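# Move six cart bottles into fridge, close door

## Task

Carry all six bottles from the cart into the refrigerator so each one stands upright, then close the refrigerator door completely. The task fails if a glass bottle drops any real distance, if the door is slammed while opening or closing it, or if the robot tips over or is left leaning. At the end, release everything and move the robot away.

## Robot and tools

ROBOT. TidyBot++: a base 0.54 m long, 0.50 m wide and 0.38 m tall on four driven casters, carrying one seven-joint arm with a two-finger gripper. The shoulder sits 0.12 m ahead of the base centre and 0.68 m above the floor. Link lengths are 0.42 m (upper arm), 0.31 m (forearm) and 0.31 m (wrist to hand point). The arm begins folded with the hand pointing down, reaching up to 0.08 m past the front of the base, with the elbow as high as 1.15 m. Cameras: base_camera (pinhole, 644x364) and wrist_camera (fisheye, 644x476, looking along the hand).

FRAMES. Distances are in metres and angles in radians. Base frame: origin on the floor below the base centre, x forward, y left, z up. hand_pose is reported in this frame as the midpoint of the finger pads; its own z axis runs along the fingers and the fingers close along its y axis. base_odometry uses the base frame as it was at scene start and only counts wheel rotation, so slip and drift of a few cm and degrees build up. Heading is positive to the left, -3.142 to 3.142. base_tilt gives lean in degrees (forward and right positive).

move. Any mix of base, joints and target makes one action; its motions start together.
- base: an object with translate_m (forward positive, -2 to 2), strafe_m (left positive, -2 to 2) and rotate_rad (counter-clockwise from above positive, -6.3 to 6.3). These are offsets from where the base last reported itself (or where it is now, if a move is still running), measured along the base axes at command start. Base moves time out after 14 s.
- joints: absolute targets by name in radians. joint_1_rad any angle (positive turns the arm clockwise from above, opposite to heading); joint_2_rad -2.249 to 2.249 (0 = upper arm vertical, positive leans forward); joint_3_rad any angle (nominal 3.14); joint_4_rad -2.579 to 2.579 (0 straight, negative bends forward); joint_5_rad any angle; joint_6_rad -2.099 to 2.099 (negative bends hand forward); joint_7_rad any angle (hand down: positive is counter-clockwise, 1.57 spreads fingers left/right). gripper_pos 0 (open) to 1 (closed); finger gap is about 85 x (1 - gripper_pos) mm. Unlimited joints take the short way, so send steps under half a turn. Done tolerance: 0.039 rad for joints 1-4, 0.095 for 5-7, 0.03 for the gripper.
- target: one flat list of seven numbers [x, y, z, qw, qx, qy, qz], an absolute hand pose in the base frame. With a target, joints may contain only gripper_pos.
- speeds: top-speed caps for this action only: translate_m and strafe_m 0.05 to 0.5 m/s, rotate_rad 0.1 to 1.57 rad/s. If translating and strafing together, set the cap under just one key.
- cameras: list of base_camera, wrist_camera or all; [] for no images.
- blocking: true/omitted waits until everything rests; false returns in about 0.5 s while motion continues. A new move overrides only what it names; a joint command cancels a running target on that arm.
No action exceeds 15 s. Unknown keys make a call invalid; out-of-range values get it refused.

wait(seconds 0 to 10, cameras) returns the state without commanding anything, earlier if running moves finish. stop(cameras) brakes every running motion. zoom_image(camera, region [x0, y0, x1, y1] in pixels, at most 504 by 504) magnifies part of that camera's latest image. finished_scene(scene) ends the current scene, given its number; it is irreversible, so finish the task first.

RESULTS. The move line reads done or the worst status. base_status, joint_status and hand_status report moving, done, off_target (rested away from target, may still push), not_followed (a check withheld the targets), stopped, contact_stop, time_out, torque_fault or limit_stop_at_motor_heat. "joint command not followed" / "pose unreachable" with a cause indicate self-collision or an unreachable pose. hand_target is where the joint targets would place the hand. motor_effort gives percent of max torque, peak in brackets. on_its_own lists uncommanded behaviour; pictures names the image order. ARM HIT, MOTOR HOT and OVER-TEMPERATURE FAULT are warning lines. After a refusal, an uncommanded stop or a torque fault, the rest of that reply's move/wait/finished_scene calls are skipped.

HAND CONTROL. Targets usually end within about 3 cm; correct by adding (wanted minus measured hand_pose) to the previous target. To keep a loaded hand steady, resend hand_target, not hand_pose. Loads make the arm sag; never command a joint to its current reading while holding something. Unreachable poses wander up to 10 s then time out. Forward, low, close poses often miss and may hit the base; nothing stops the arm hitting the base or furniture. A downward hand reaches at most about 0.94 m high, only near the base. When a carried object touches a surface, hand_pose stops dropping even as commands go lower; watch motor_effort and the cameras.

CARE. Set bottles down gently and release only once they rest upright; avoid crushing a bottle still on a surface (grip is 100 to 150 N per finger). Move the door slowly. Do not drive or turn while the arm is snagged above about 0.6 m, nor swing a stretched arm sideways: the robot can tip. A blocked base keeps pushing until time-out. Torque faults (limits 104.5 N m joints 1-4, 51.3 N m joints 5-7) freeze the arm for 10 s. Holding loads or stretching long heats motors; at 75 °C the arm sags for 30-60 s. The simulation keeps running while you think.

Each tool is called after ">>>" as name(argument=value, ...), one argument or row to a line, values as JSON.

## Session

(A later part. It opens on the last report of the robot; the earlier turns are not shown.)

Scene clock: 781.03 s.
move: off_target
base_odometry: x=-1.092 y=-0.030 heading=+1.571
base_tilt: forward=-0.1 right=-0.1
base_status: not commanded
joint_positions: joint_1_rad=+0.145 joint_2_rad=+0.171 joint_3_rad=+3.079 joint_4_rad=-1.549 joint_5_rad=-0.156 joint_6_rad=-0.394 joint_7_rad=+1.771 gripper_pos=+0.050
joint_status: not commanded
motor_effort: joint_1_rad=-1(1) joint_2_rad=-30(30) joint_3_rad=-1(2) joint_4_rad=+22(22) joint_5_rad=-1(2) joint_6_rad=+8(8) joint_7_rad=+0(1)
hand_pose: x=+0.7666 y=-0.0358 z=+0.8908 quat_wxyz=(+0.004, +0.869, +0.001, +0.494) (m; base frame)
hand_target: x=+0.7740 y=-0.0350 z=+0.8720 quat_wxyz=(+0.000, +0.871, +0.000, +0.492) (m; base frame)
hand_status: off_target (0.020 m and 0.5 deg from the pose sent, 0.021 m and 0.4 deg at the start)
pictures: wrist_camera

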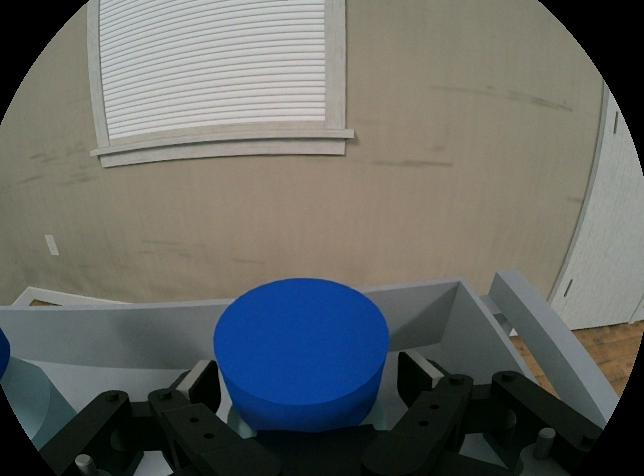

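>>> move(
  joints={"gripper_pos": 1},
  cameras=["wrist_camera"],
)

>>> move(
  target=[0.75, -0.03, 1.01, 0.0, 0.866, 0, 0.5],
  cameras=["wrist_camera"],
)

>>> move(
  target=[0.60, 0.0, 1.085, 0, 0.866, 0, 0.5],
  cameras=["wrist_camera"],
)

>>> move(
  base={"translate_m": -0.819, "strafe_m": -0.305, "rotate_rad": 3.034},
  cameras=["wrist_camera"],
)

>>> move(
  base={"translate_m": 0.4},
  speeds={"translate_m": 0.35},
)

Scene clock: 797.03 s.
move: off_target
base_odometry: x=-1.092 y=-0.030 heading=+1.571
base_tilt: forward=-0.1 right=-0.1
base_status: not commanded
joint_positions: joint_1_rad=+0.145 joint_2_rad=+0.170 joint_3_rad=+3.077 joint_4_rad=-1.545 joint_5_rad=-0.156 joint_6_rad=-0.374 joint_7_rad=+1.771 gripper_pos=+0.435
joint_status: gripper_pos off_target (ended at +0.435, target +1.000)
motor_effort: joint_1_rad=+1(2) joint_2_rad=-25(33) joint_3_rad=+0(1) joint_4_rad=+19(24) joint_5_rad=-1(2) joint_6_rad=+6(9) joint_7_rad=+0(0)
hand_pose: x=+0.7703 y=-0.0359 z=+0.8992 quat_wxyz=(+0.005, +0.863, +0.000, +0.505) (m; base frame)
hand_target: x=+0.7740 y=-0.0350 z=+0.8720 quat_wxyz=(+0.000, +0.871, +0.000, +0.492) (m; base frame)
hand_status: not commanded
pictures: wrist_camera

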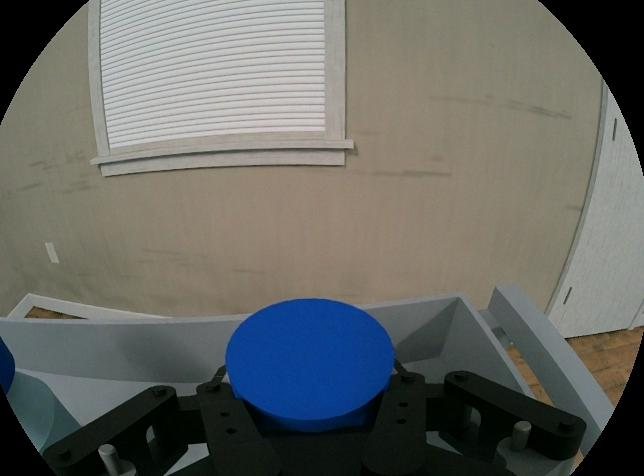

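Scene clock: 798.80 s.
move: off_target
base_odometry: x=-1.092 y=-0.030 heading=+1.571
base_tilt: forward=-0.1 right=-0.1
base_status: not commanded
joint_positions: joint_1_rad=+0.075 joint_2_rad=+0.164 joint_3_rad=+3.154 joint_4_rad=-1.253 joint_5_rad=-0.156 joint_6_rad=-0.721 joint_7_rad=+1.753 gripper_pos=+0.435
joint_status: not commanded
motor_effort: joint_1_rad=+0(2) joint_2_rad=-35(38) joint_3_rad=-1(2) joint_4_rad=+26(29) joint_5_rad=-2(3) joint_6_rad=+11(12) joint_7_rad=+0(1)
hand_pose: x=+0.7613 y=-0.0223 z=+0.9803 quat_wxyz=(-0.007, +0.874, +0.015, +0.485) (m; base frame)
hand_target: x=+0.7500 y=-0.0300 z=+1.0100 quat_wxyz=(+0.000, +0.866, +0.000, +0.500) (m; base frame)
hand_status: off_target (0.033 m and 2.8 deg from the pose sent, 0.113 m and 0.9 deg at the start)
pictures: wrist_camera

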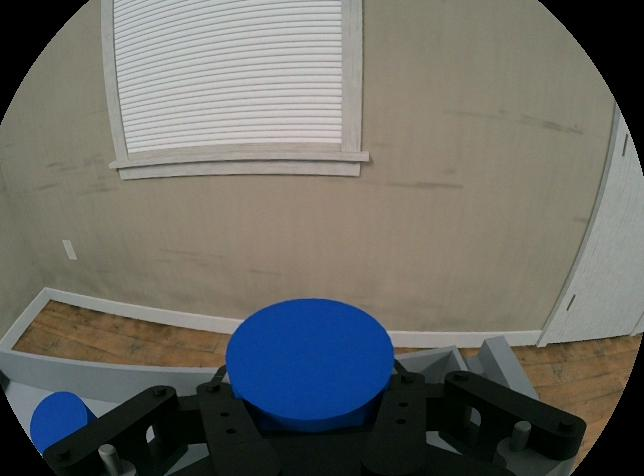

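Scene clock: 800.47 s.
move: off_target
base_odometry: x=-1.092 y=-0.030 heading=+1.571
base_tilt: forward=-0.1 right=-0.1
base_status: not commanded
joint_positions: joint_1_rad=-0.001 joint_2_rad=-0.149 joint_3_rad=+3.155 joint_4_rad=-1.260 joint_5_rad=-0.054 joint_6_rad=-0.978 joint_7_rad=+1.624 gripper_pos=+0.435
joint_status: not commanded
motor_effort: joint_1_rad=-1(1) joint_2_rad=-20(38) joint_3_rad=+0(2) joint_4_rad=+25(28) joint_5_rad=-2(3) joint_6_rad=+11(12) joint_7_rad=+0(1)
hand_pose: x=+0.6087 y=+0.0086 z=+1.0837 quat_wxyz=(-0.011, +0.864, +0.015, +0.503) (m; base frame)
hand_target: x=+0.6000 y=+0.0000 z=+1.0850 quat_wxyz=(+0.000, +0.866, +0.000, +0.500) (m; base frame)
hand_status: off_target (0.012 m and 2.2 deg from the pose sent, 0.194 m and 2.8 deg at the start)
pictures: wrist_camera

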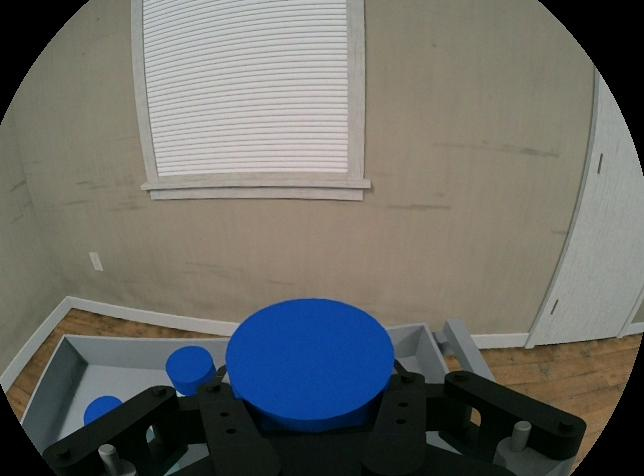

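Scene clock: 804.40 s.
move: done
base_odometry: x=-0.787 y=-0.849 heading=-1.679
base_tilt: forward=-0.1 right=-0.1
base_status: done
joint_positions: joint_1_rad=-0.015 joint_2_rad=-0.145 joint_3_rad=+3.155 joint_4_rad=-1.261 joint_5_rad=-0.045 joint_6_rad=-0.981 joint_7_rad=+1.623 gripper_pos=+0.436
joint_status: not commanded
motor_effort: joint_1_rad=+0(2) joint_2_rad=-20(27) joint_3_rad=+0(3) joint_4_rad=+25(26) joint_5_rad=-1(3) joint_6_rad=+11(13) joint_7_rad=-1(1)
hand_pose: x=+0.6097 y=+0.0130 z=+1.0805 quat_wxyz=(-0.011, +0.866, +0.021, +0.500) (m; base frame)
hand_target: x=+0.6000 y=+0.0000 z=+1.0850 quat_wxyz=(+0.000, +0.866, +0.000, +0.500) (m; base frame)
hand_status: not commanded
pictures: wrist_camera

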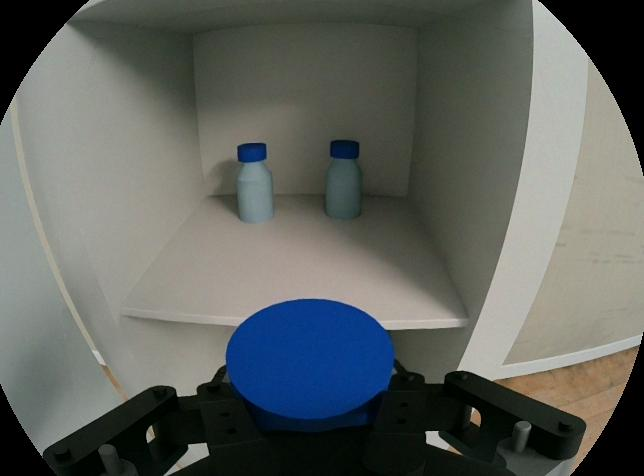

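Scene clock: 806.60 s.
move: done
base_odometry: x=-0.830 y=-1.247 heading=-1.678
base_tilt: forward=-0.1 right=-0.1
base_status: done
joint_positions: joint_1_rad=-0.015 joint_2_rad=-0.145 joint_3_rad=+3.155 joint_4_rad=-1.261 joint_5_rad=-0.045 joint_6_rad=-0.983 joint_7_rad=+1.623 gripper_pos=+0.436
joint_status: not commanded
motor_effort: joint_1_rad=-1(1) joint_2_rad=-20(24) joint_3_rad=+0(1) joint_4_rad=+25(26) joint_5_rad=-1(2) joint_6_rad=+11(12) joint_7_rad=+0(1)
hand_pose: x=+0.6094 y=+0.0131 z=+1.0795 quat_wxyz=(-0.011, +0.867, +0.021, +0.498) (m; base frame)
hand_target: x=+0.6000 y=+0.0000 z=+1.0850 quat_wxyz=(+0.000, +0.866, +0.000, +0.500) (m; base frame)
hand_status: not commanded
pictures: base_camera, wrist_camera

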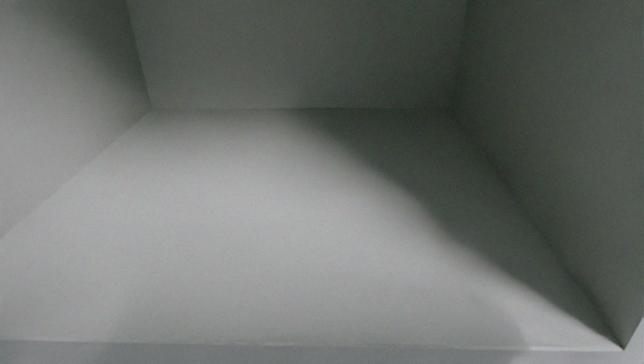

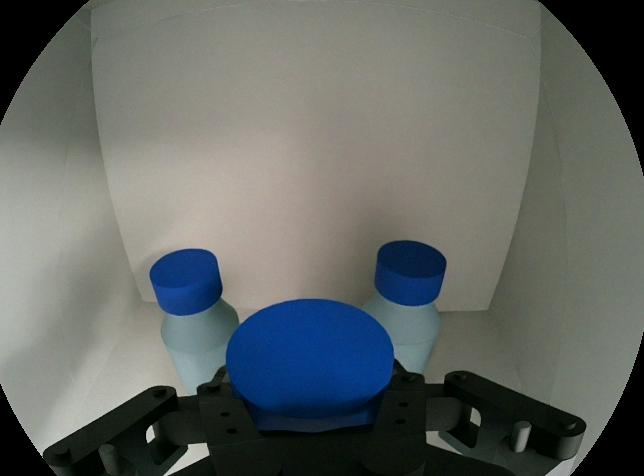

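>>> move(
  target=[0.617, 0.078, 1.085, 0, 0.866, 0, 0.5],
)

Scene clock: 845.77 s.
move: off_target
base_odometry: x=-0.830 y=-1.247 heading=-1.678
base_tilt: forward=-0.1 right=-0.1
base_status: not commanded
joint_positions: joint_1_rad=-0.074 joint_2_rad=-0.097 joint_3_rad=+2.955 joint_4_rad=-1.232 joint_5_rad=+0.212 joint_6_rad=-1.003 joint_7_rad=+1.320 gripper_pos=+0.436
joint_status: not commanded
motor_effort: joint_1_rad=+0(2) joint_2_rad=-22(22) joint_3_rad=+0(2) joint_4_rad=+25(25) joint_5_rad=+1(2) joint_6_rad=+12(12) joint_7_rad=+0(0)
hand_pose: x=+0.6170 y=+0.0842 z=+1.0709 quat_wxyz=(-0.011, +0.871, +0.016, +0.490) (m; base frame)
hand_target: x=+0.6170 y=+0.0780 z=+1.0850 quat_wxyz=(+0.000, +0.866, +0.000, +0.500) (m; base frame)
hand_status: off_target (0.015 m and 2.5 deg from the pose sent, 0.066 m and 2.7 deg at the start)
pictures: base_camera, wrist_camera

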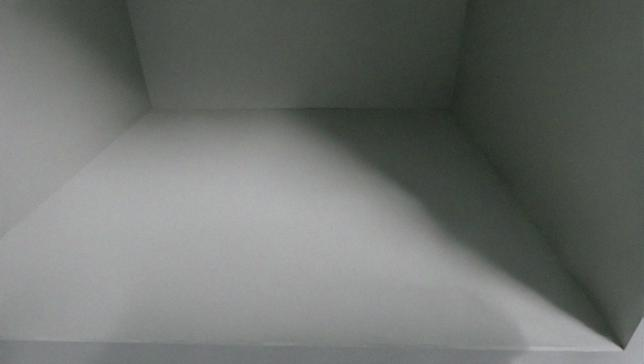

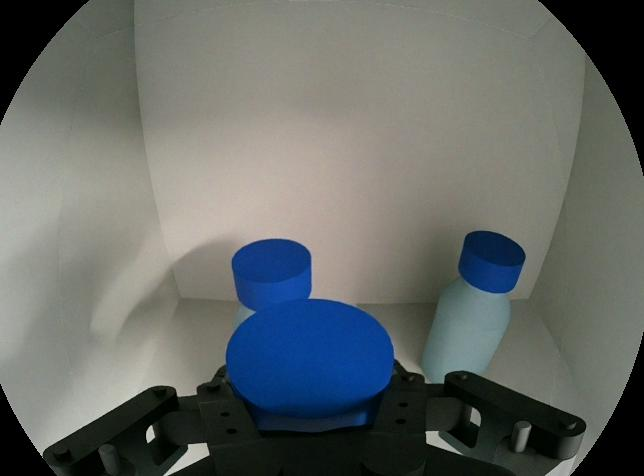

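>>> move(
  target=[0.617, 0.075, 1.06, 0.008, 0.865, -0.012, 0.502],
  cameras=[],
)

>>> move(
  target=[0.617, 0.075, 1.045, 0.008, 0.865, -0.012, 0.502],
  cameras=["wrist_camera"],
)

Scene clock: 852.93 s.
move: off_target
base_odometry: x=-0.830 y=-1.247 heading=-1.678
base_tilt: forward=-0.1 right=-0.1
base_status: not commanded
joint_positions: joint_1_rad=-0.061 joint_2_rad=-0.097 joint_3_rad=+2.924 joint_4_rad=-1.312 joint_5_rad=+0.255 joint_6_rad=-0.993 joint_7_rad=+1.254 gripper_pos=+0.436
joint_status: not commanded
motor_effort: joint_1_rad=+0(1) joint_2_rad=-21(23) joint_3_rad=+0(1) joint_4_rad=+24(26) joint_5_rad=+2(2) joint_6_rad=+9(11) joint_7_rad=+0(1)
hand_pose: x=+0.6150 y=+0.0821 z=+1.0326 quat_wxyz=(-0.001, +0.885, +0.001, +0.465) (m; base frame)
hand_target: x=+0.6170 y=+0.0750 z=+1.0600 quat_wxyz=(+0.008, +0.865, -0.012, +0.502) (m; base frame)
hand_status: off_target (0.028 m and 5.1 deg from the pose sent, 0.014 m and 4.1 deg at the start)
pictures: none
No camera images: "cameras" was empty.

Scene clock: 853.70 s.
move: off_target
base_odometry: x=-0.830 y=-1.247 heading=-1.678
base_tilt: forward=-0.1 right=-0.1
base_status: not commanded
joint_positions: joint_1_rad=-0.047 joint_2_rad=-0.114 joint_3_rad=+2.915 joint_4_rad=-1.351 joint_5_rad=+0.262 joint_6_rad=-0.945 joint_7_rad=+1.240 gripper_pos=+0.436
joint_status: not commanded
motor_effort: joint_1_rad=-1(1) joint_2_rad=-17(22) joint_3_rad=+0(1) joint_4_rad=+21(25) joint_5_rad=+1(2) joint_6_rad=+7(11) joint_7_rad=+0(0)
hand_pose: x=+0.6149 y=+0.0817 z=+1.0322 quat_wxyz=(-0.002, +0.879, -0.001, +0.477) (m; base frame)
hand_target: x=+0.6170 y=+0.0750 z=+1.0450 quat_wxyz=(+0.008, +0.865, -0.012, +0.502) (m; base frame)
hand_status: off_target (0.015 m and 3.7 deg from the pose sent, 0.014 m and 5.1 deg at the start)
pictures: wrist_camera

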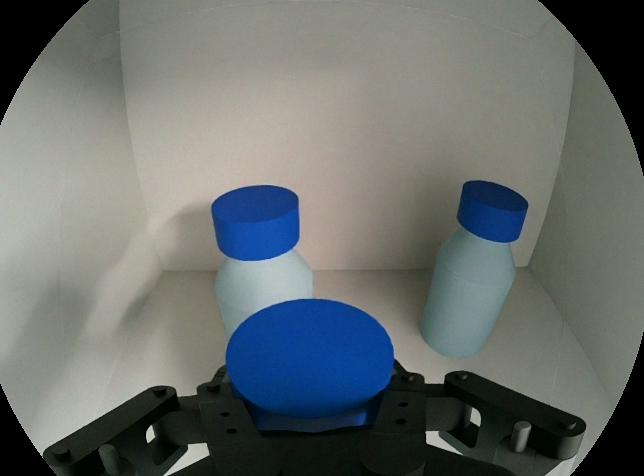

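>>> move(
  target=[0.617, 0.070, 1.048, 0.008, 0.845, -0.012, 0.535],
  cameras=[],
)

>>> move(
  target=[0.617, 0.070, 1.04, 0.008, 0.845, -0.012, 0.535],
  cameras=["wrist_camera"],
)

Scene clock: 864.13 s.
move: off_target
base_odometry: x=-0.830 y=-1.247 heading=-1.678
base_tilt: forward=-0.1 right=-0.1
base_status: not commanded
joint_positions: joint_1_rad=+0.024 joint_2_rad=-0.154 joint_3_rad=+2.876 joint_4_rad=-1.443 joint_5_rad=+0.262 joint_6_rad=-0.819 joint_7_rad=+1.234 gripper_pos=+0.438
joint_status: not commanded
motor_effort: joint_1_rad=+0(1) joint_2_rad=-16(17) joint_3_rad=+1(2) joint_4_rad=+22(23) joint_5_rad=+2(2) joint_6_rad=+8(10) joint_7_rad=+0(0)
hand_pose: x=+0.6167 y=+0.0771 z=+1.0319 quat_wxyz=(+0.000, +0.861, -0.001, +0.508) (m; base frame)
hand_target: x=+0.6170 y=+0.0700 z=+1.0480 quat_wxyz=(+0.008, +0.845, -0.012, +0.535) (m; base frame)
hand_status: off_target (0.018 m and 4.0 deg from the pose sent, 0.020 m and 7.8 deg at the start)
pictures: none
No camera images: "cameras" was empty.

Scene clock: 864.77 s.
move: off_target
base_odometry: x=-0.830 y=-1.247 heading=-1.678
base_tilt: forward=-0.1 right=-0.1
base_status: not commanded
joint_positions: joint_1_rad=+0.035 joint_2_rad=-0.165 joint_3_rad=+2.871 joint_4_rad=-1.469 joint_5_rad=+0.262 joint_6_rad=-0.786 joint_7_rad=+1.227 gripper_pos=+0.438
joint_status: not commanded
motor_effort: joint_1_rad=+0(1) joint_2_rad=-15(16) joint_3_rad=+1(2) joint_4_rad=+21(22) joint_5_rad=+1(2) joint_6_rad=+7(8) joint_7_rad=+0(0)
hand_pose: x=+0.6162 y=+0.0763 z=+1.0315 quat_wxyz=(-0.001, +0.857, -0.003, +0.515) (m; base frame)
hand_target: x=+0.6170 y=+0.0700 z=+1.0400 quat_wxyz=(+0.008, +0.845, -0.012, +0.535) (m; base frame)
hand_status: off_target (0.011 m and 3.0 deg from the pose sent, 0.011 m and 4.0 deg at the start)
pictures: wrist_camera

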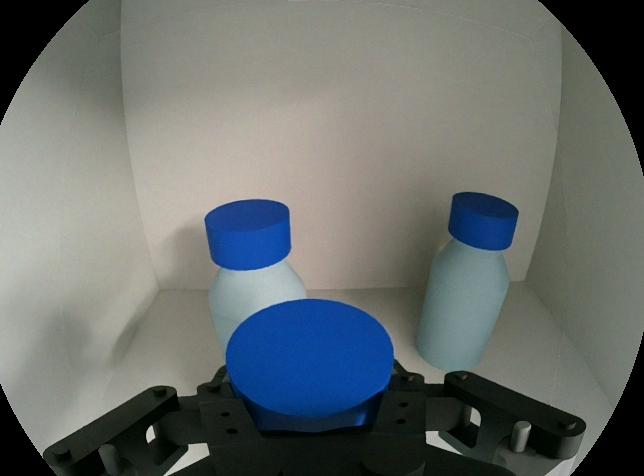

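>>> move(
  joints={"gripper_pos": 0.05},
  cameras=["wrist_camera"],
)

Scene clock: 870.30 s.
move: done
base_odometry: x=-0.830 y=-1.247 heading=-1.678
base_tilt: forward=-0.1 right=-0.1
base_status: not commanded
joint_positions: joint_1_rad=+0.036 joint_2_rad=-0.165 joint_3_rad=+2.871 joint_4_rad=-1.471 joint_5_rad=+0.262 joint_6_rad=-0.785 joint_7_rad=+1.227 gripper_pos=+0.050
joint_status: all done
motor_effort: joint_1_rad=+0(0) joint_2_rad=-15(17) joint_3_rad=+1(1) joint_4_rad=+21(23) joint_5_rad=+1(2) joint_6_rad=+8(9) joint_7_rad=+0(0)
hand_pose: x=+0.6161 y=+0.0759 z=+1.0303 quat_wxyz=(-0.001, +0.857, -0.003, +0.515) (m; base frame)
hand_target: x=+0.6170 y=+0.0700 z=+1.0400 quat_wxyz=(+0.008, +0.845, -0.012, +0.535) (m; base frame)
hand_status: not commanded
pictures: wrist_camera

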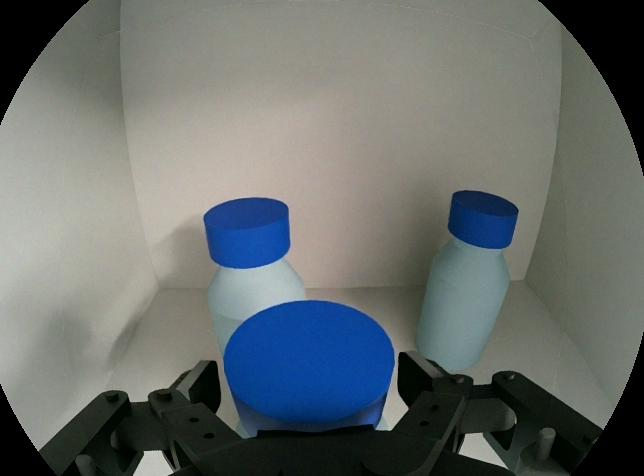

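>>> move(
  target=[0.555, 0.073, 1.065, 0, 0.862, 0, 0.507],
  cameras=["wrist_camera"],
)

Scene clock: 877.70 s.
move: done
base_odometry: x=-0.830 y=-1.247 heading=-1.678
base_tilt: forward=-0.1 right=-0.1
base_status: not commanded
joint_positions: joint_1_rad=+0.049 joint_2_rad=-0.263 joint_3_rad=+2.871 joint_4_rad=-1.407 joint_5_rad=+0.206 joint_6_rad=-0.925 joint_7_rad=+1.281 gripper_pos=+0.050
joint_status: not commanded
motor_effort: joint_1_rad=-1(1) joint_2_rad=-11(18) joint_3_rad=+1(2) joint_4_rad=+21(23) joint_5_rad=+1(1) joint_6_rad=+7(9) joint_7_rad=+0(0)
hand_pose: x=+0.5623 y=+0.0729 z=+1.0718 quat_wxyz=(+0.003, +0.854, -0.004, +0.521) (m; base frame)
hand_target: x=+0.5550 y=+0.0730 z=+1.0650 quat_wxyz=(+0.000, +0.862, +0.000, +0.507) (m; base frame)
hand_status: done (0.010 m and 1.9 deg from the pose sent, 0.070 m and 1.1 deg at the start)
pictures: wrist_camera

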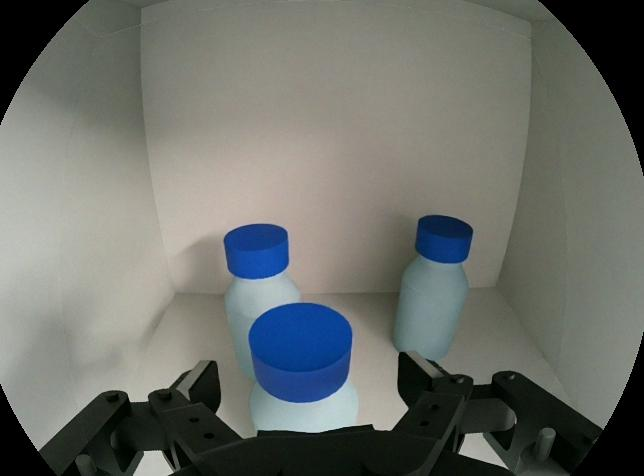

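>>> move(
  base={"translate_m": -0.4},
  target=[0.60, 0, 1.08, 0, 0.8705, 0, 0.492],
  cameras=[],
)

>>> move(
  base={"translate_m": -0.642, "strafe_m": -0.565, "rotate_rad": -3.035},
)

Scene clock: 886.27 s.
move: off_target
base_odometry: x=-0.787 y=-0.849 heading=-1.677
base_tilt: forward=-0.1 right=-0.1
base_status: done
joint_positions: joint_1_rad=-0.001 joint_2_rad=-0.172 joint_3_rad=+3.141 joint_4_rad=-1.263 joint_5_rad=+0.059 joint_6_rad=-0.975 joint_7_rad=+1.520 gripper_pos=+0.050
joint_status: not commanded
motor_effort: joint_1_rad=+0(2) joint_2_rad=-14(18) joint_3_rad=+0(2) joint_4_rad=+20(22) joint_5_rad=-1(1) joint_6_rad=+7(9) joint_7_rad=+0(1)
hand_pose: x=+0.5997 y=-0.0133 z=+1.0936 quat_wxyz=(+0.016, +0.858, -0.020, +0.512) (m; base frame)
hand_target: x=+0.6000 y=+0.0000 z=+1.0800 quat_wxyz=(+0.000, +0.871, +0.000, +0.492) (m; base frame)
hand_status: off_target (0.019 m and 4.0 deg from the pose sent, 0.083 m and 3.8 deg at the start)
pictures: none
No camera images: "cameras" was empty.

Scene clock: 890.20 s.
move: done
base_odometry: x=-1.281 y=-0.150 heading=+1.571
base_tilt: forward=-0.1 right=-0.1
base_status: done
joint_positions: joint_1_rad=-0.012 joint_2_rad=-0.160 joint_3_rad=+3.153 joint_4_rad=-1.263 joint_5_rad=+0.051 joint_6_rad=-0.975 joint_7_rad=+1.520 gripper_pos=+0.050
joint_status: not commanded
motor_effort: joint_1_rad=+0(2) joint_2_rad=-15(20) joint_3_rad=+0(3) joint_4_rad=+20(21) joint_5_rad=-1(2) joint_6_rad=+8(9) joint_7_rad=+0(1)
hand_pose: x=+0.6047 y=-0.0122 z=+1.0878 quat_wxyz=(+0.012, +0.862, -0.020, +0.507) (m; base frame)
hand_target: x=+0.6000 y=+0.0000 z=+1.0800 quat_wxyz=(+0.000, +0.871, +0.000, +0.492) (m; base frame)
hand_status: not commanded
pictures: base_camera, wrist_camera

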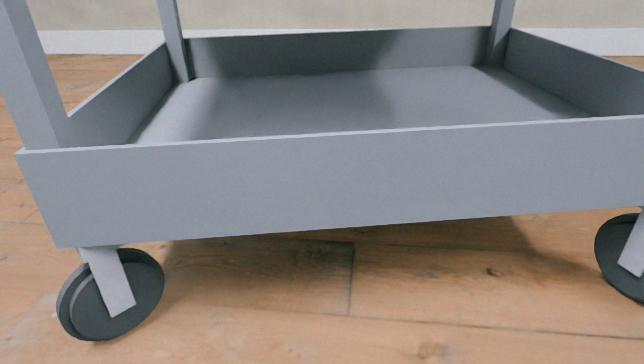

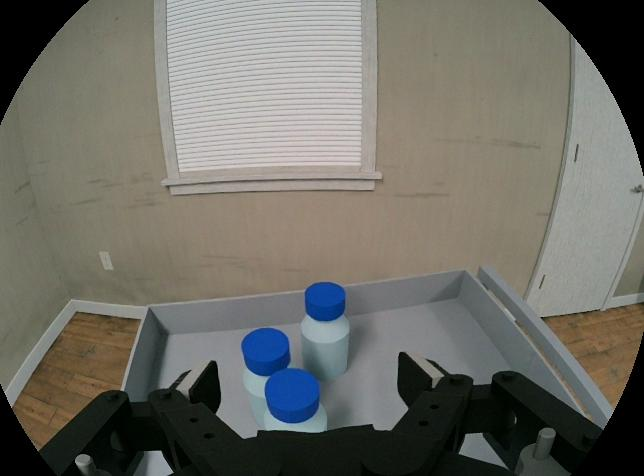

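>>> move(
  base={"translate_m": 0.12},
  target=[0.50, -0.032, 0.985, -0.0856, 0.857, 0.1515, 0.4846],
)

Scene clock: 919.97 s.
move: off_target
base_odometry: x=-1.281 y=-0.030 heading=+1.570
base_tilt: forward=-0.1 right=-0.1
base_status: done
joint_positions: joint_1_rad=-0.505 joint_2_rad=-0.483 joint_3_rad=+3.704 joint_4_rad=-1.671 joint_5_rad=-0.130 joint_6_rad=-0.975 joint_7_rad=+2.042 gripper_pos=+0.050
joint_status: not commanded
motor_effort: joint_1_rad=-1(1) joint_2_rad=-2(16) joint_3_rad=-5(5) joint_4_rad=+20(22) joint_5_rad=-4(4) joint_6_rad=+7(9) joint_7_rad=+0(1)
hand_pose: x=+0.4984 y=-0.0398 z=+0.9788 quat_wxyz=(-0.068, +0.871, +0.141, +0.465) (m; base frame)
hand_target: x=+0.5000 y=-0.0320 z=+0.9850 quat_wxyz=(-0.086, +0.857, +0.152, +0.485) (m; base frame)
hand_status: off_target (0.010 m and 3.7 deg from the pose sent, 0.148 m and 22.8 deg at the start)
pictures: base_camera, wrist_camera

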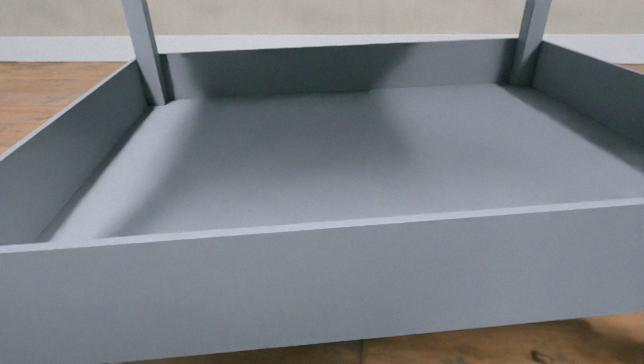

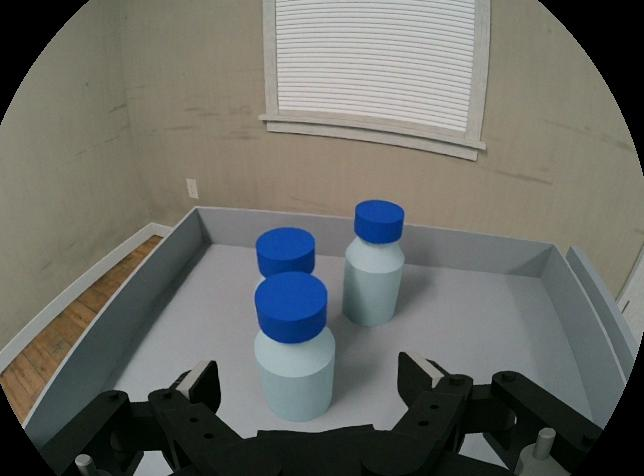

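>>> move(
  target=[0.588, 0.010, 0.878, -0.0856, 0.857, 0.1515, 0.4846],
  cameras=["wrist_camera"],
)

Scene clock: 941.37 s.
move: off_target
base_odometry: x=-1.281 y=-0.030 heading=+1.570
base_tilt: forward=-0.1 right=-0.1
base_status: not commanded
joint_positions: joint_1_rad=-0.786 joint_2_rad=-0.371 joint_3_rad=+3.931 joint_4_rad=-1.933 joint_5_rad=-0.239 joint_6_rad=-0.536 joint_7_rad=+2.166 gripper_pos=+0.050
joint_status: not commanded
motor_effort: joint_1_rad=-1(2) joint_2_rad=-5(6) joint_3_rad=-5(6) joint_4_rad=+21(22) joint_5_rad=-3(5) joint_6_rad=+7(7) joint_7_rad=+0(1)
hand_pose: x=+0.5807 y=+0.0044 z=+0.8855 quat_wxyz=(-0.085, +0.860, +0.151, +0.480) (m; base frame)
hand_target: x=+0.5880 y=+0.0100 z=+0.8780 quat_wxyz=(-0.086, +0.857, +0.152, +0.485) (m; base frame)
hand_status: off_target (0.012 m and 0.6 deg from the pose sent, 0.144 m and 3.7 deg at the start)
pictures: wrist_camera

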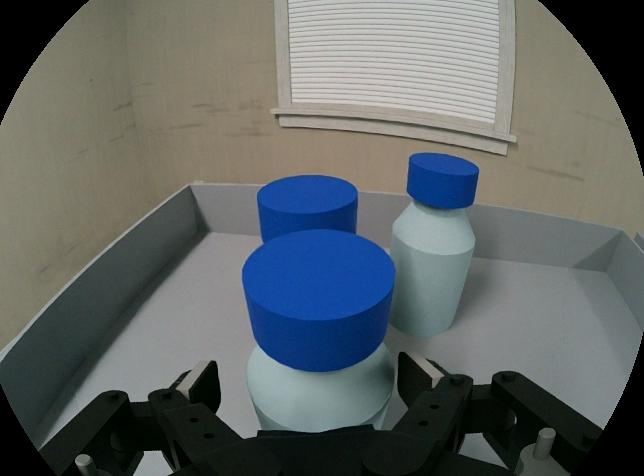

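>>> move(
  target=[0.601, 0.007, 0.874, -0.0856, 0.857, 0.1515, 0.4846],
  cameras=["wrist_camera"],
)

Scene clock: 951.83 s.
move: done
base_odometry: x=-1.281 y=-0.030 heading=+1.570
base_tilt: forward=-0.1 right=-0.1
base_status: not commanded
joint_positions: joint_1_rad=-0.903 joint_2_rad=-0.368 joint_3_rad=+4.033 joint_4_rad=-1.933 joint_5_rad=-0.240 joint_6_rad=-0.512 joint_7_rad=+2.168 gripper_pos=+0.050
joint_status: not commanded
motor_effort: joint_1_rad=-1(1) joint_2_rad=-4(5) joint_3_rad=-5(6) joint_4_rad=+21(21) joint_5_rad=-3(4) joint_6_rad=+5(7) joint_7_rad=+0(1)
hand_pose: x=+0.5919 y=+0.0080 z=+0.8774 quat_wxyz=(-0.097, +0.860, +0.150, +0.478) (m; base frame)
hand_target: x=+0.6010 y=+0.0070 z=+0.8740 quat_wxyz=(-0.086, +0.857, +0.152, +0.485) (m; base frame)
hand_status: done (0.010 m and 1.6 deg from the pose sent, 0.024 m and 0.6 deg at the start)
pictures: wrist_camera

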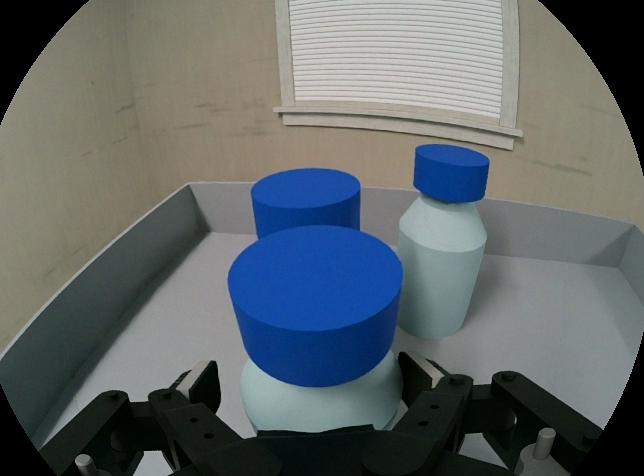

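>>> move(
  joints={"gripper_pos": 1},
  cameras=["wrist_camera"],
)

Scene clock: 965.50 s.
move: off_target
base_odometry: x=-1.281 y=-0.030 heading=+1.570
base_tilt: forward=-0.1 right=-0.1
base_status: not commanded
joint_positions: joint_1_rad=-0.903 joint_2_rad=-0.368 joint_3_rad=+4.038 joint_4_rad=-1.932 joint_5_rad=-0.240 joint_6_rad=-0.505 joint_7_rad=+2.168 gripper_pos=+0.249
joint_status: gripper_pos off_target (ended at +0.249, target +1.000)
motor_effort: joint_1_rad=-1(2) joint_2_rad=-2(3) joint_3_rad=-5(7) joint_4_rad=+20(21) joint_5_rad=-3(4) joint_6_rad=+6(7) joint_7_rad=+0(0)
hand_pose: x=+0.5937 y=+0.0049 z=+0.8786 quat_wxyz=(-0.095, +0.859, +0.146, +0.481) (m; base frame)
hand_target: x=+0.6010 y=+0.0070 z=+0.8740 quat_wxyz=(-0.086, +0.857, +0.152, +0.485) (m; base frame)
hand_status: not commanded
pictures: wrist_camera

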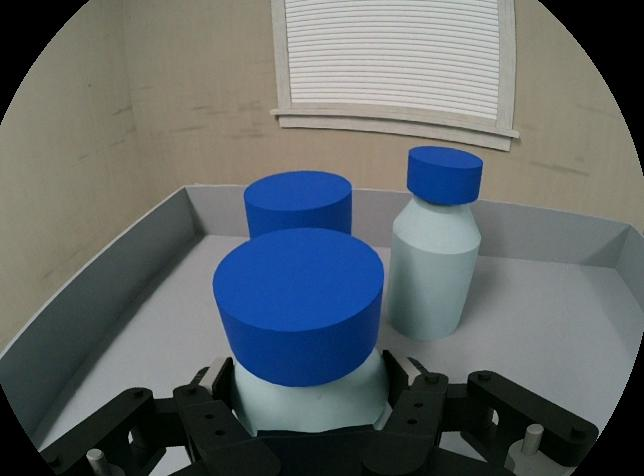

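>>> move(
  target=[0.59, 0.003, 1.01, -0.0856, 0.857, 0.1515, 0.4846],
  cameras=[],
)

>>> move(
  target=[0.60, 0, 1.085, 0, 0.866, 0, 0.5],
  cameras=["wrist_camera"],
)

Scene clock: 973.87 s.
move: off_target
base_odometry: x=-1.281 y=-0.030 heading=+1.570
base_tilt: forward=-0.1 right=-0.1
base_status: not commanded
joint_positions: joint_1_rad=-0.222 joint_2_rad=-0.206 joint_3_rad=+3.595 joint_4_rad=-1.544 joint_5_rad=-0.466 joint_6_rad=-0.939 joint_7_rad=+2.236 gripper_pos=+0.249
joint_status: not commanded
motor_effort: joint_1_rad=+0(1) joint_2_rad=-17(18) joint_3_rad=-2(6) joint_4_rad=+25(27) joint_5_rad=-7(7) joint_6_rad=+9(10) joint_7_rad=+0(1)
hand_pose: x=+0.5887 y=-0.0164 z=+0.9910 quat_wxyz=(-0.070, +0.870, +0.128, +0.471) (m; base frame)
hand_target: x=+0.5900 y=+0.0030 z=+1.0100 quat_wxyz=(-0.086, +0.857, +0.152, +0.485) (m; base frame)
hand_status: off_target (0.027 m and 3.9 deg from the pose sent, 0.131 m and 1.4 deg at the start)
pictures: none
No camera images: "cameras" was empty.

Scene clock: 975.80 s.
move: off_target
base_odometry: x=-1.281 y=-0.030 heading=+1.570
base_tilt: forward=-0.1 right=-0.1
base_status: not commanded
joint_positions: joint_1_rad=-0.033 joint_2_rad=-0.170 joint_3_rad=+3.177 joint_4_rad=-1.293 joint_5_rad=-0.055 joint_6_rad=-0.982 joint_7_rad=+1.625 gripper_pos=+0.249
joint_status: not commanded
motor_effort: joint_1_rad=-1(1) joint_2_rad=-19(19) joint_3_rad=+0(3) joint_4_rad=+25(26) joint_5_rad=-2(7) joint_6_rad=+11(12) joint_7_rad=+0(1)
hand_pose: x=+0.5993 y=+0.0124 z=+1.0750 quat_wxyz=(-0.016, +0.868, +0.019, +0.496) (m; base frame)
hand_target: x=+0.6000 y=+0.0000 z=+1.0850 quat_wxyz=(+0.000, +0.866, +0.000, +0.500) (m; base frame)
hand_status: off_target (0.016 m and 2.9 deg from the pose sent, 0.096 m and 17.0 deg at the start)
pictures: wrist_camera

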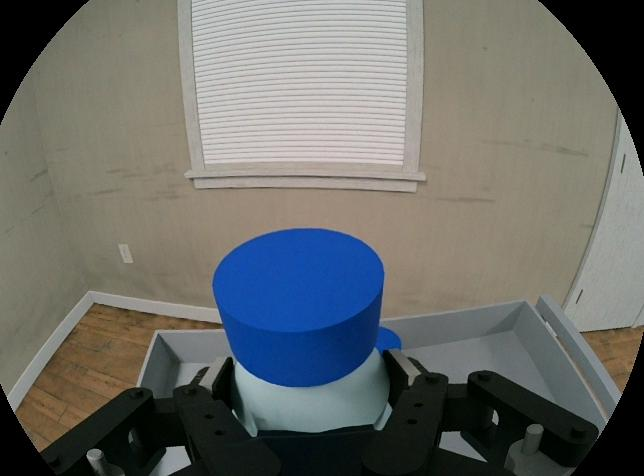

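>>> move(
  base={"translate_m": -0.819, "strafe_m": -0.494, "rotate_rad": 3.035},
  cameras=["wrist_camera"],
)

>>> move(
  base={"translate_m": 0.4},
  speeds={"translate_m": 0.35},
  target=[0.60, -0.05, 1.085, 0, 0.866, 0, 0.5],
  cameras=["wrist_camera"],
)

Scene clock: 990.30 s.
move: done
base_odometry: x=-0.787 y=-0.850 heading=-1.678
base_tilt: forward=-0.1 right=-0.1
base_status: done
joint_positions: joint_1_rad=-0.020 joint_2_rad=-0.142 joint_3_rad=+3.158 joint_4_rad=-1.291 joint_5_rad=-0.042 joint_6_rad=-0.985 joint_7_rad=+1.623 gripper_pos=+0.249
joint_status: not commanded
motor_effort: joint_1_rad=-1(3) joint_2_rad=-21(26) joint_3_rad=+0(3) joint_4_rad=+25(27) joint_5_rad=-1(3) joint_6_rad=+11(12) joint_7_rad=+0(1)
hand_pose: x=+0.6094 y=+0.0134 z=+1.0610 quat_wxyz=(-0.010, +0.875, +0.022, +0.483) (m; base frame)
hand_target: x=+0.6000 y=+0.0000 z=+1.0850 quat_wxyz=(+0.000, +0.866, +0.000, +0.500) (m; base frame)
hand_status: not commanded
pictures: wrist_camera

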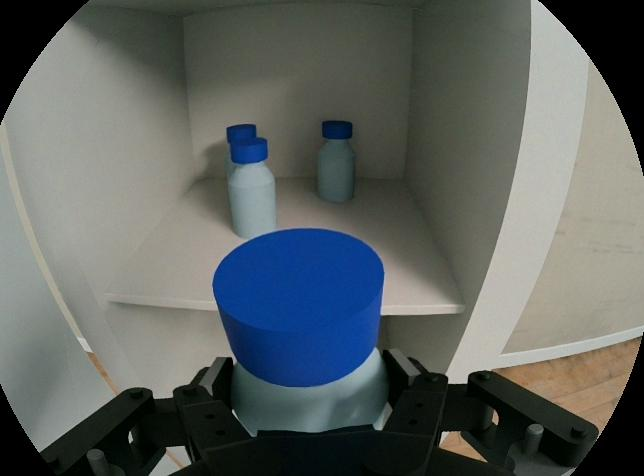

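Scene clock: 992.50 s.
move: off_target
base_odometry: x=-0.830 y=-1.247 heading=-1.677
base_tilt: forward=-0.1 right=-0.1
base_status: done
joint_positions: joint_1_rad=-0.018 joint_2_rad=-0.141 joint_3_rad=+3.311 joint_4_rad=-1.288 joint_5_rad=-0.095 joint_6_rad=-0.995 joint_7_rad=+1.712 gripper_pos=+0.249
joint_status: not commanded
motor_effort: joint_1_rad=+0(2) joint_2_rad=-20(24) joint_3_rad=-1(2) joint_4_rad=+25(26) joint_5_rad=-2(3) joint_6_rad=+11(12) joint_7_rad=+0(0)
hand_pose: x=+0.6076 y=-0.0560 z=+1.0604 quat_wxyz=(+0.012, +0.876, -0.013, +0.481) (m; base frame)
hand_target: x=+0.6000 y=-0.0500 z=+1.0850 quat_wxyz=(+0.000, +0.866, +0.000, +0.500) (m; base frame)
hand_status: off_target (0.026 m and 3.2 deg from the pose sent, 0.068 m and 3.6 deg at the start)
pictures: wrist_camera

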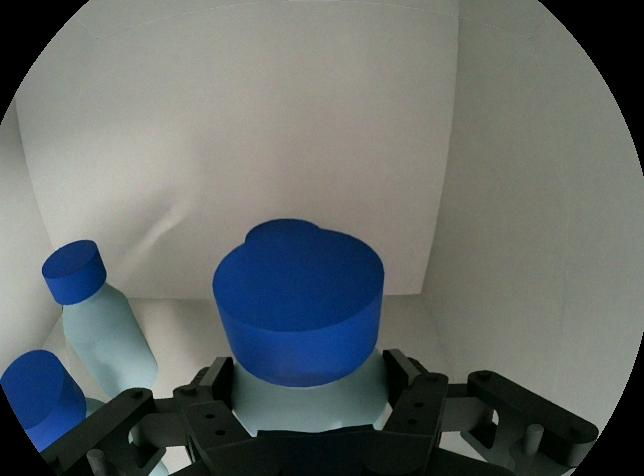

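>>> move(
  target=[0.61, -0.080, 1.05, -0.008, 0.862, 0.008, 0.507],
  cameras=["wrist_camera"],
)

Scene clock: 998.93 s.
move: off_target
base_odometry: x=-0.830 y=-1.247 heading=-1.677
base_tilt: forward=-0.1 right=-0.1
base_status: not commanded
joint_positions: joint_1_rad=-0.023 joint_2_rad=-0.141 joint_3_rad=+3.442 joint_4_rad=-1.399 joint_5_rad=-0.239 joint_6_rad=-0.960 joint_7_rad=+1.896 gripper_pos=+0.249
joint_status: not commanded
motor_effort: joint_1_rad=+0(2) joint_2_rad=-21(22) joint_3_rad=-1(2) joint_4_rad=+26(27) joint_5_rad=-4(5) joint_6_rad=+10(12) joint_7_rad=+0(1)
hand_pose: x=+0.6054 y=-0.0865 z=+1.0143 quat_wxyz=(+0.000, +0.888, -0.005, +0.460) (m; base frame)
hand_target: x=+0.6100 y=-0.0800 z=+1.0500 quat_wxyz=(-0.008, +0.862, +0.008, +0.507) (m; base frame)
hand_status: off_target (0.037 m and 6.4 deg from the pose sent, 0.026 m and 4.8 deg at the start)
pictures: wrist_camera

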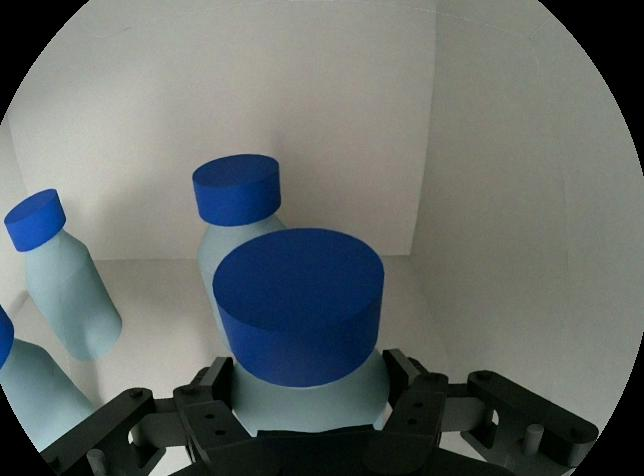

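>>> move(
  target=[0.612, -0.076, 1.045, -0.008, 0.842, 0.008, 0.539],
  cameras=[],
)

>>> move(
  target=[0.612, -0.076, 1.032, -0.008, 0.842, 0.008, 0.539],
  cameras=["wrist_camera"],
)

Scene clock: 1009.80 s.
move: off_target
base_odometry: x=-0.830 y=-1.247 heading=-1.677
base_tilt: forward=-0.1 right=-0.1
base_status: not commanded
joint_positions: joint_1_rad=-0.094 joint_2_rad=-0.175 joint_3_rad=+3.468 joint_4_rad=-1.505 joint_5_rad=-0.240 joint_6_rad=-0.809 joint_7_rad=+1.906 gripper_pos=+0.249
joint_status: not commanded
motor_effort: joint_1_rad=+0(1) joint_2_rad=-18(21) joint_3_rad=-1(2) joint_4_rad=+26(26) joint_5_rad=-4(4) joint_6_rad=+10(11) joint_7_rad=+0(0)
hand_pose: x=+0.6142 y=-0.0760 z=+1.0084 quat_wxyz=(-0.004, +0.870, +0.002, +0.492) (m; base frame)
hand_target: x=+0.6120 y=-0.0760 z=+1.0450 quat_wxyz=(-0.008, +0.842, +0.008, +0.539) (m; base frame)
hand_status: off_target (0.037 m and 6.3 deg from the pose sent, 0.033 m and 10.6 deg at the start)
pictures: none
No camera images: "cameras" was empty.

Scene clock: 1010.53 s.
move: off_target
base_odometry: x=-0.830 y=-1.247 heading=-1.677
base_tilt: forward=-0.1 right=-0.1
base_status: not commanded
joint_positions: joint_1_rad=-0.115 joint_2_rad=-0.196 joint_3_rad=+3.479 joint_4_rad=-1.546 joint_5_rad=-0.240 joint_6_rad=-0.758 joint_7_rad=+1.913 gripper_pos=+0.249
joint_status: not commanded
motor_effort: joint_1_rad=+0(1) joint_2_rad=-16(19) joint_3_rad=-1(2) joint_4_rad=+24(26) joint_5_rad=-3(4) joint_6_rad=+9(10) joint_7_rad=+0(0)
hand_pose: x=+0.6124 y=-0.0759 z=+1.0086 quat_wxyz=(-0.003, +0.863, +0.003, +0.505) (m; base frame)
hand_target: x=+0.6120 y=-0.0760 z=+1.0320 quat_wxyz=(-0.008, +0.842, +0.008, +0.539) (m; base frame)
hand_status: off_target (0.023 m and 4.6 deg from the pose sent, 0.024 m and 6.3 deg at the start)
pictures: wrist_camera

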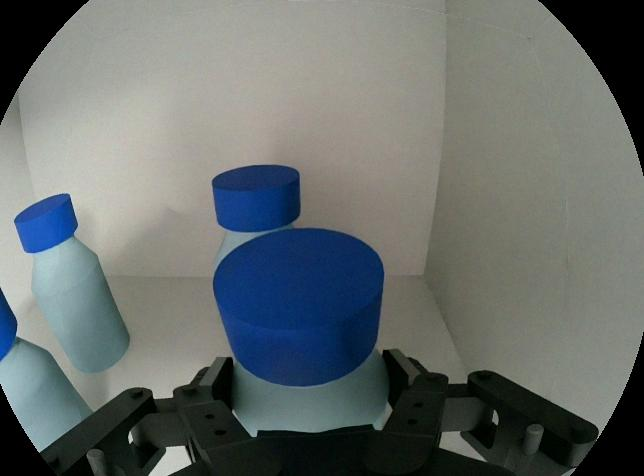

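>>> move(
  joints={"gripper_pos": 0.05},
  cameras=[],
)

>>> move(
  target=[0.55, -0.076, 1.06, 0, 0.862, 0, 0.507],
  cameras=["wrist_camera"],
)

Scene clock: 1021.37 s.
move: done
base_odometry: x=-0.830 y=-1.247 heading=-1.677
base_tilt: forward=-0.1 right=-0.1
base_status: not commanded
joint_positions: joint_1_rad=-0.115 joint_2_rad=-0.203 joint_3_rad=+3.480 joint_4_rad=-1.546 joint_5_rad=-0.240 joint_6_rad=-0.741 joint_7_rad=+1.915 gripper_pos=+0.050
joint_status: all done
motor_effort: joint_1_rad=+0(1) joint_2_rad=-15(18) joint_3_rad=-1(2) joint_4_rad=+22(25) joint_5_rad=-3(4) joint_6_rad=+7(10) joint_7_rad=+0(1)
hand_pose: x=+0.6126 y=-0.0781 z=+1.0158 quat_wxyz=(-0.001, +0.857, +0.002, +0.515) (m; base frame)
hand_target: x=+0.6120 y=-0.0760 z=+1.0320 quat_wxyz=(-0.008, +0.842, +0.008, +0.539) (m; base frame)
hand_status: not commanded
pictures: none
No camera images: "cameras" was empty.

Scene clock: 1022.40 s.
move: off_target
base_odometry: x=-0.830 y=-1.247 heading=-1.677
base_tilt: forward=-0.1 right=-0.1
base_status: not commanded
joint_positions: joint_1_rad=-0.113 joint_2_rad=-0.296 joint_3_rad=+3.457 joint_4_rad=-1.448 joint_5_rad=-0.193 joint_6_rad=-0.908 joint_7_rad=+1.866 gripper_pos=+0.050
joint_status: not commanded
motor_effort: joint_1_rad=-1(1) joint_2_rad=-10(17) joint_3_rad=-2(2) joint_4_rad=+21(23) joint_5_rad=-3(3) joint_6_rad=+8(8) joint_7_rad=+0(0)
hand_pose: x=+0.5599 y=-0.0706 z=+1.0675 quat_wxyz=(-0.009, +0.853, +0.009, +0.522) (m; base frame)
hand_target: x=+0.5500 y=-0.0760 z=+1.0600 quat_wxyz=(+0.000, +0.862, +0.000, +0.507) (m; base frame)
hand_status: off_target (0.014 m and 2.5 deg from the pose sent, 0.077 m and 1.1 deg at the start)
pictures: wrist_camera

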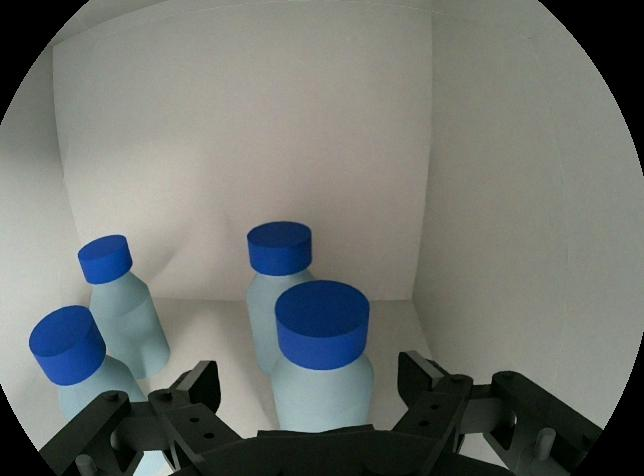

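>>> move(
  base={"translate_m": -0.4},
  target=[0.60, 0, 1.08, 0, 0.8705, 0, 0.492],
  cameras=[],
)

>>> move(
  base={"translate_m": -0.655, "strafe_m": -0.577, "rotate_rad": -3.035},
  cameras=[],
)

>>> move(
  base={"translate_m": 0.106},
  target=[0.57, 0.02, 0.985, 0, 0.8705, 0, 0.492],
  cameras=["wrist_camera"],
)

Scene clock: 1041.83 s.
move: off_target
base_odometry: x=-0.788 y=-0.850 heading=-1.676
base_tilt: forward=-0.1 right=-0.1
base_status: done
joint_positions: joint_1_rad=-0.033 joint_2_rad=-0.171 joint_3_rad=+3.176 joint_4_rad=-1.262 joint_5_rad=-0.055 joint_6_rad=-0.975 joint_7_rad=+1.624 gripper_pos=+0.050
joint_status: not commanded
motor_effort: joint_1_rad=-1(1) joint_2_rad=-15(19) joint_3_rad=+0(2) joint_4_rad=+20(22) joint_5_rad=-1(3) joint_6_rad=+7(9) joint_7_rad=+0(0)
hand_pose: x=+0.6004 y=+0.0129 z=+1.0939 quat_wxyz=(-0.016, +0.858, +0.019, +0.513) (m; base frame)
hand_target: x=+0.6000 y=+0.0000 z=+1.0800 quat_wxyz=(+0.000, +0.871, +0.000, +0.492) (m; base frame)
hand_status: off_target (0.019 m and 4.0 deg from the pose sent, 0.082 m and 4.3 deg at the start)
pictures: none
No camera images: "cameras" was empty.

Scene clock: 1045.77 s.
move: done
base_odometry: x=-1.293 y=-0.137 heading=+1.572
base_tilt: forward=-0.1 right=-0.1
base_status: done
joint_positions: joint_1_rad=-0.022 joint_2_rad=-0.159 joint_3_rad=+3.163 joint_4_rad=-1.262 joint_5_rad=-0.046 joint_6_rad=-0.975 joint_7_rad=+1.623 gripper_pos=+0.050
joint_status: not commanded
motor_effort: joint_1_rad=-1(2) joint_2_rad=-15(20) joint_3_rad=+0(3) joint_4_rad=+20(21) joint_5_rad=-1(2) joint_6_rad=+8(8) joint_7_rad=+0(1)
hand_pose: x=+0.6050 y=+0.0123 z=+1.0882 quat_wxyz=(-0.012, +0.861, +0.021, +0.507) (m; base frame)
hand_target: x=+0.6000 y=+0.0000 z=+1.0800 quat_wxyz=(+0.000, +0.871, +0.000, +0.492) (m; base frame)
hand_status: not commanded
pictures: none
No camera images: "cameras" was empty.

Scene clock: 1047.37 s.
move: off_target
base_odometry: x=-1.293 y=-0.031 heading=+1.571
base_tilt: forward=-0.1 right=-0.1
base_status: done
joint_positions: joint_1_rad=+0.003 joint_2_rad=-0.278 joint_3_rad=+3.091 joint_4_rad=-1.645 joint_5_rad=-0.011 joint_6_rad=-0.787 joint_7_rad=+1.546 gripper_pos=+0.050
joint_status: not commanded
motor_effort: joint_1_rad=-1(1) joint_2_rad=-12(18) joint_3_rad=+0(1) joint_4_rad=+22(23) joint_5_rad=-1(2) joint_6_rad=+8(9) joint_7_rad=+0(1)
hand_pose: x=+0.5699 y=+0.0287 z=+0.9782 quat_wxyz=(-0.016, +0.881, +0.011, +0.474) (m; base frame)
hand_target: x=+0.5700 y=+0.0200 z=+0.9850 quat_wxyz=(+0.000, +0.871, +0.000, +0.492) (m; base frame)
hand_status: off_target (0.011 m and 3.3 deg from the pose sent, 0.109 m and 3.4 deg at the start)
pictures: wrist_camera

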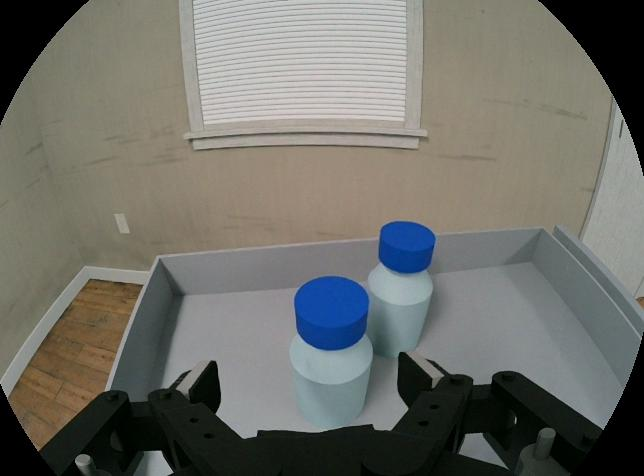

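>>> move(
  target=[0.664, 0.015, 0.875, 0, 0.8705, 0, 0.492],
  cameras=["wrist_camera"],
)

Scene clock: 1061.87 s.
move: done
base_odometry: x=-1.293 y=-0.031 heading=+1.571
base_tilt: forward=-0.1 right=-0.1
base_status: not commanded
joint_positions: joint_1_rad=+0.003 joint_2_rad=-0.077 joint_3_rad=+3.092 joint_4_rad=-1.831 joint_5_rad=+0.059 joint_6_rad=-0.385 joint_7_rad=+1.489 gripper_pos=+0.050
joint_status: not commanded
motor_effort: joint_1_rad=-1(3) joint_2_rad=-20(23) joint_3_rad=-1(3) joint_4_rad=+23(23) joint_5_rad=-1(2) joint_6_rad=+8(9) joint_7_rad=+0(1)
hand_pose: x=+0.6572 y=+0.0206 z=+0.8766 quat_wxyz=(-0.006, +0.877, +0.004, +0.481) (m; base frame)
hand_target: x=+0.6640 y=+0.0150 z=+0.8750 quat_wxyz=(+0.000, +0.871, +0.000, +0.492) (m; base frame)
hand_status: done (0.009 m and 1.7 deg from the pose sent, 0.140 m and 3.3 deg at the start)
pictures: wrist_camera

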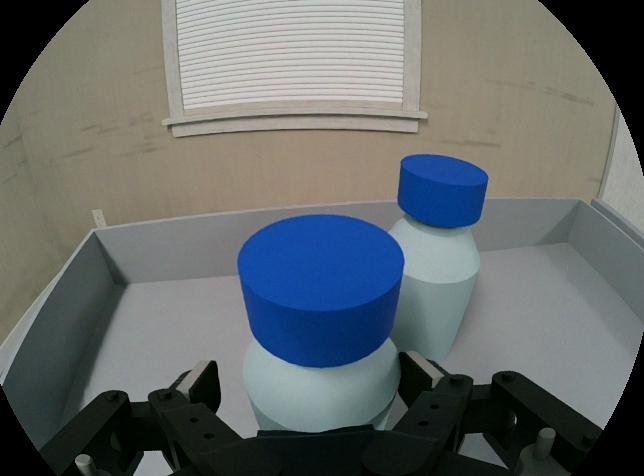

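>>> move(
  target=[0.670, 0.007, 0.875, 0, 0.8705, 0, 0.492],
  cameras=["wrist_camera"],
)

Scene clock: 1069.73 s.
move: off_target
base_odometry: x=-1.293 y=-0.031 heading=+1.571
base_tilt: forward=-0.1 right=-0.1
base_status: not commanded
joint_positions: joint_1_rad=-0.004 joint_2_rad=-0.077 joint_3_rad=+3.117 joint_4_rad=-1.831 joint_5_rad=+0.053 joint_6_rad=-0.372 joint_7_rad=+1.507 gripper_pos=+0.050
joint_status: not commanded
motor_effort: joint_1_rad=-1(2) joint_2_rad=-20(20) joint_3_rad=+0(1) joint_4_rad=+22(23) joint_5_rad=-1(1) joint_6_rad=+8(9) joint_7_rad=+0(0)
hand_pose: x=+0.6598 y=+0.0108 z=+0.8797 quat_wxyz=(-0.001, +0.874, +0.002, +0.486) (m; base frame)
hand_target: x=+0.6700 y=+0.0070 z=+0.8750 quat_wxyz=(+0.000, +0.871, +0.000, +0.492) (m; base frame)
hand_status: off_target (0.012 m and 0.8 deg from the pose sent, 0.019 m and 1.7 deg at the start)
pictures: wrist_camera

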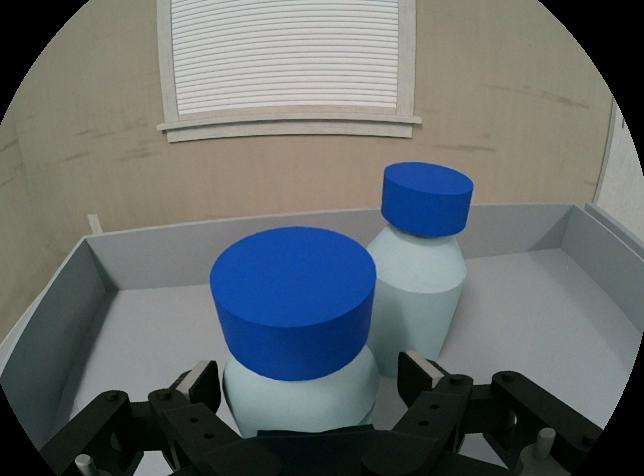

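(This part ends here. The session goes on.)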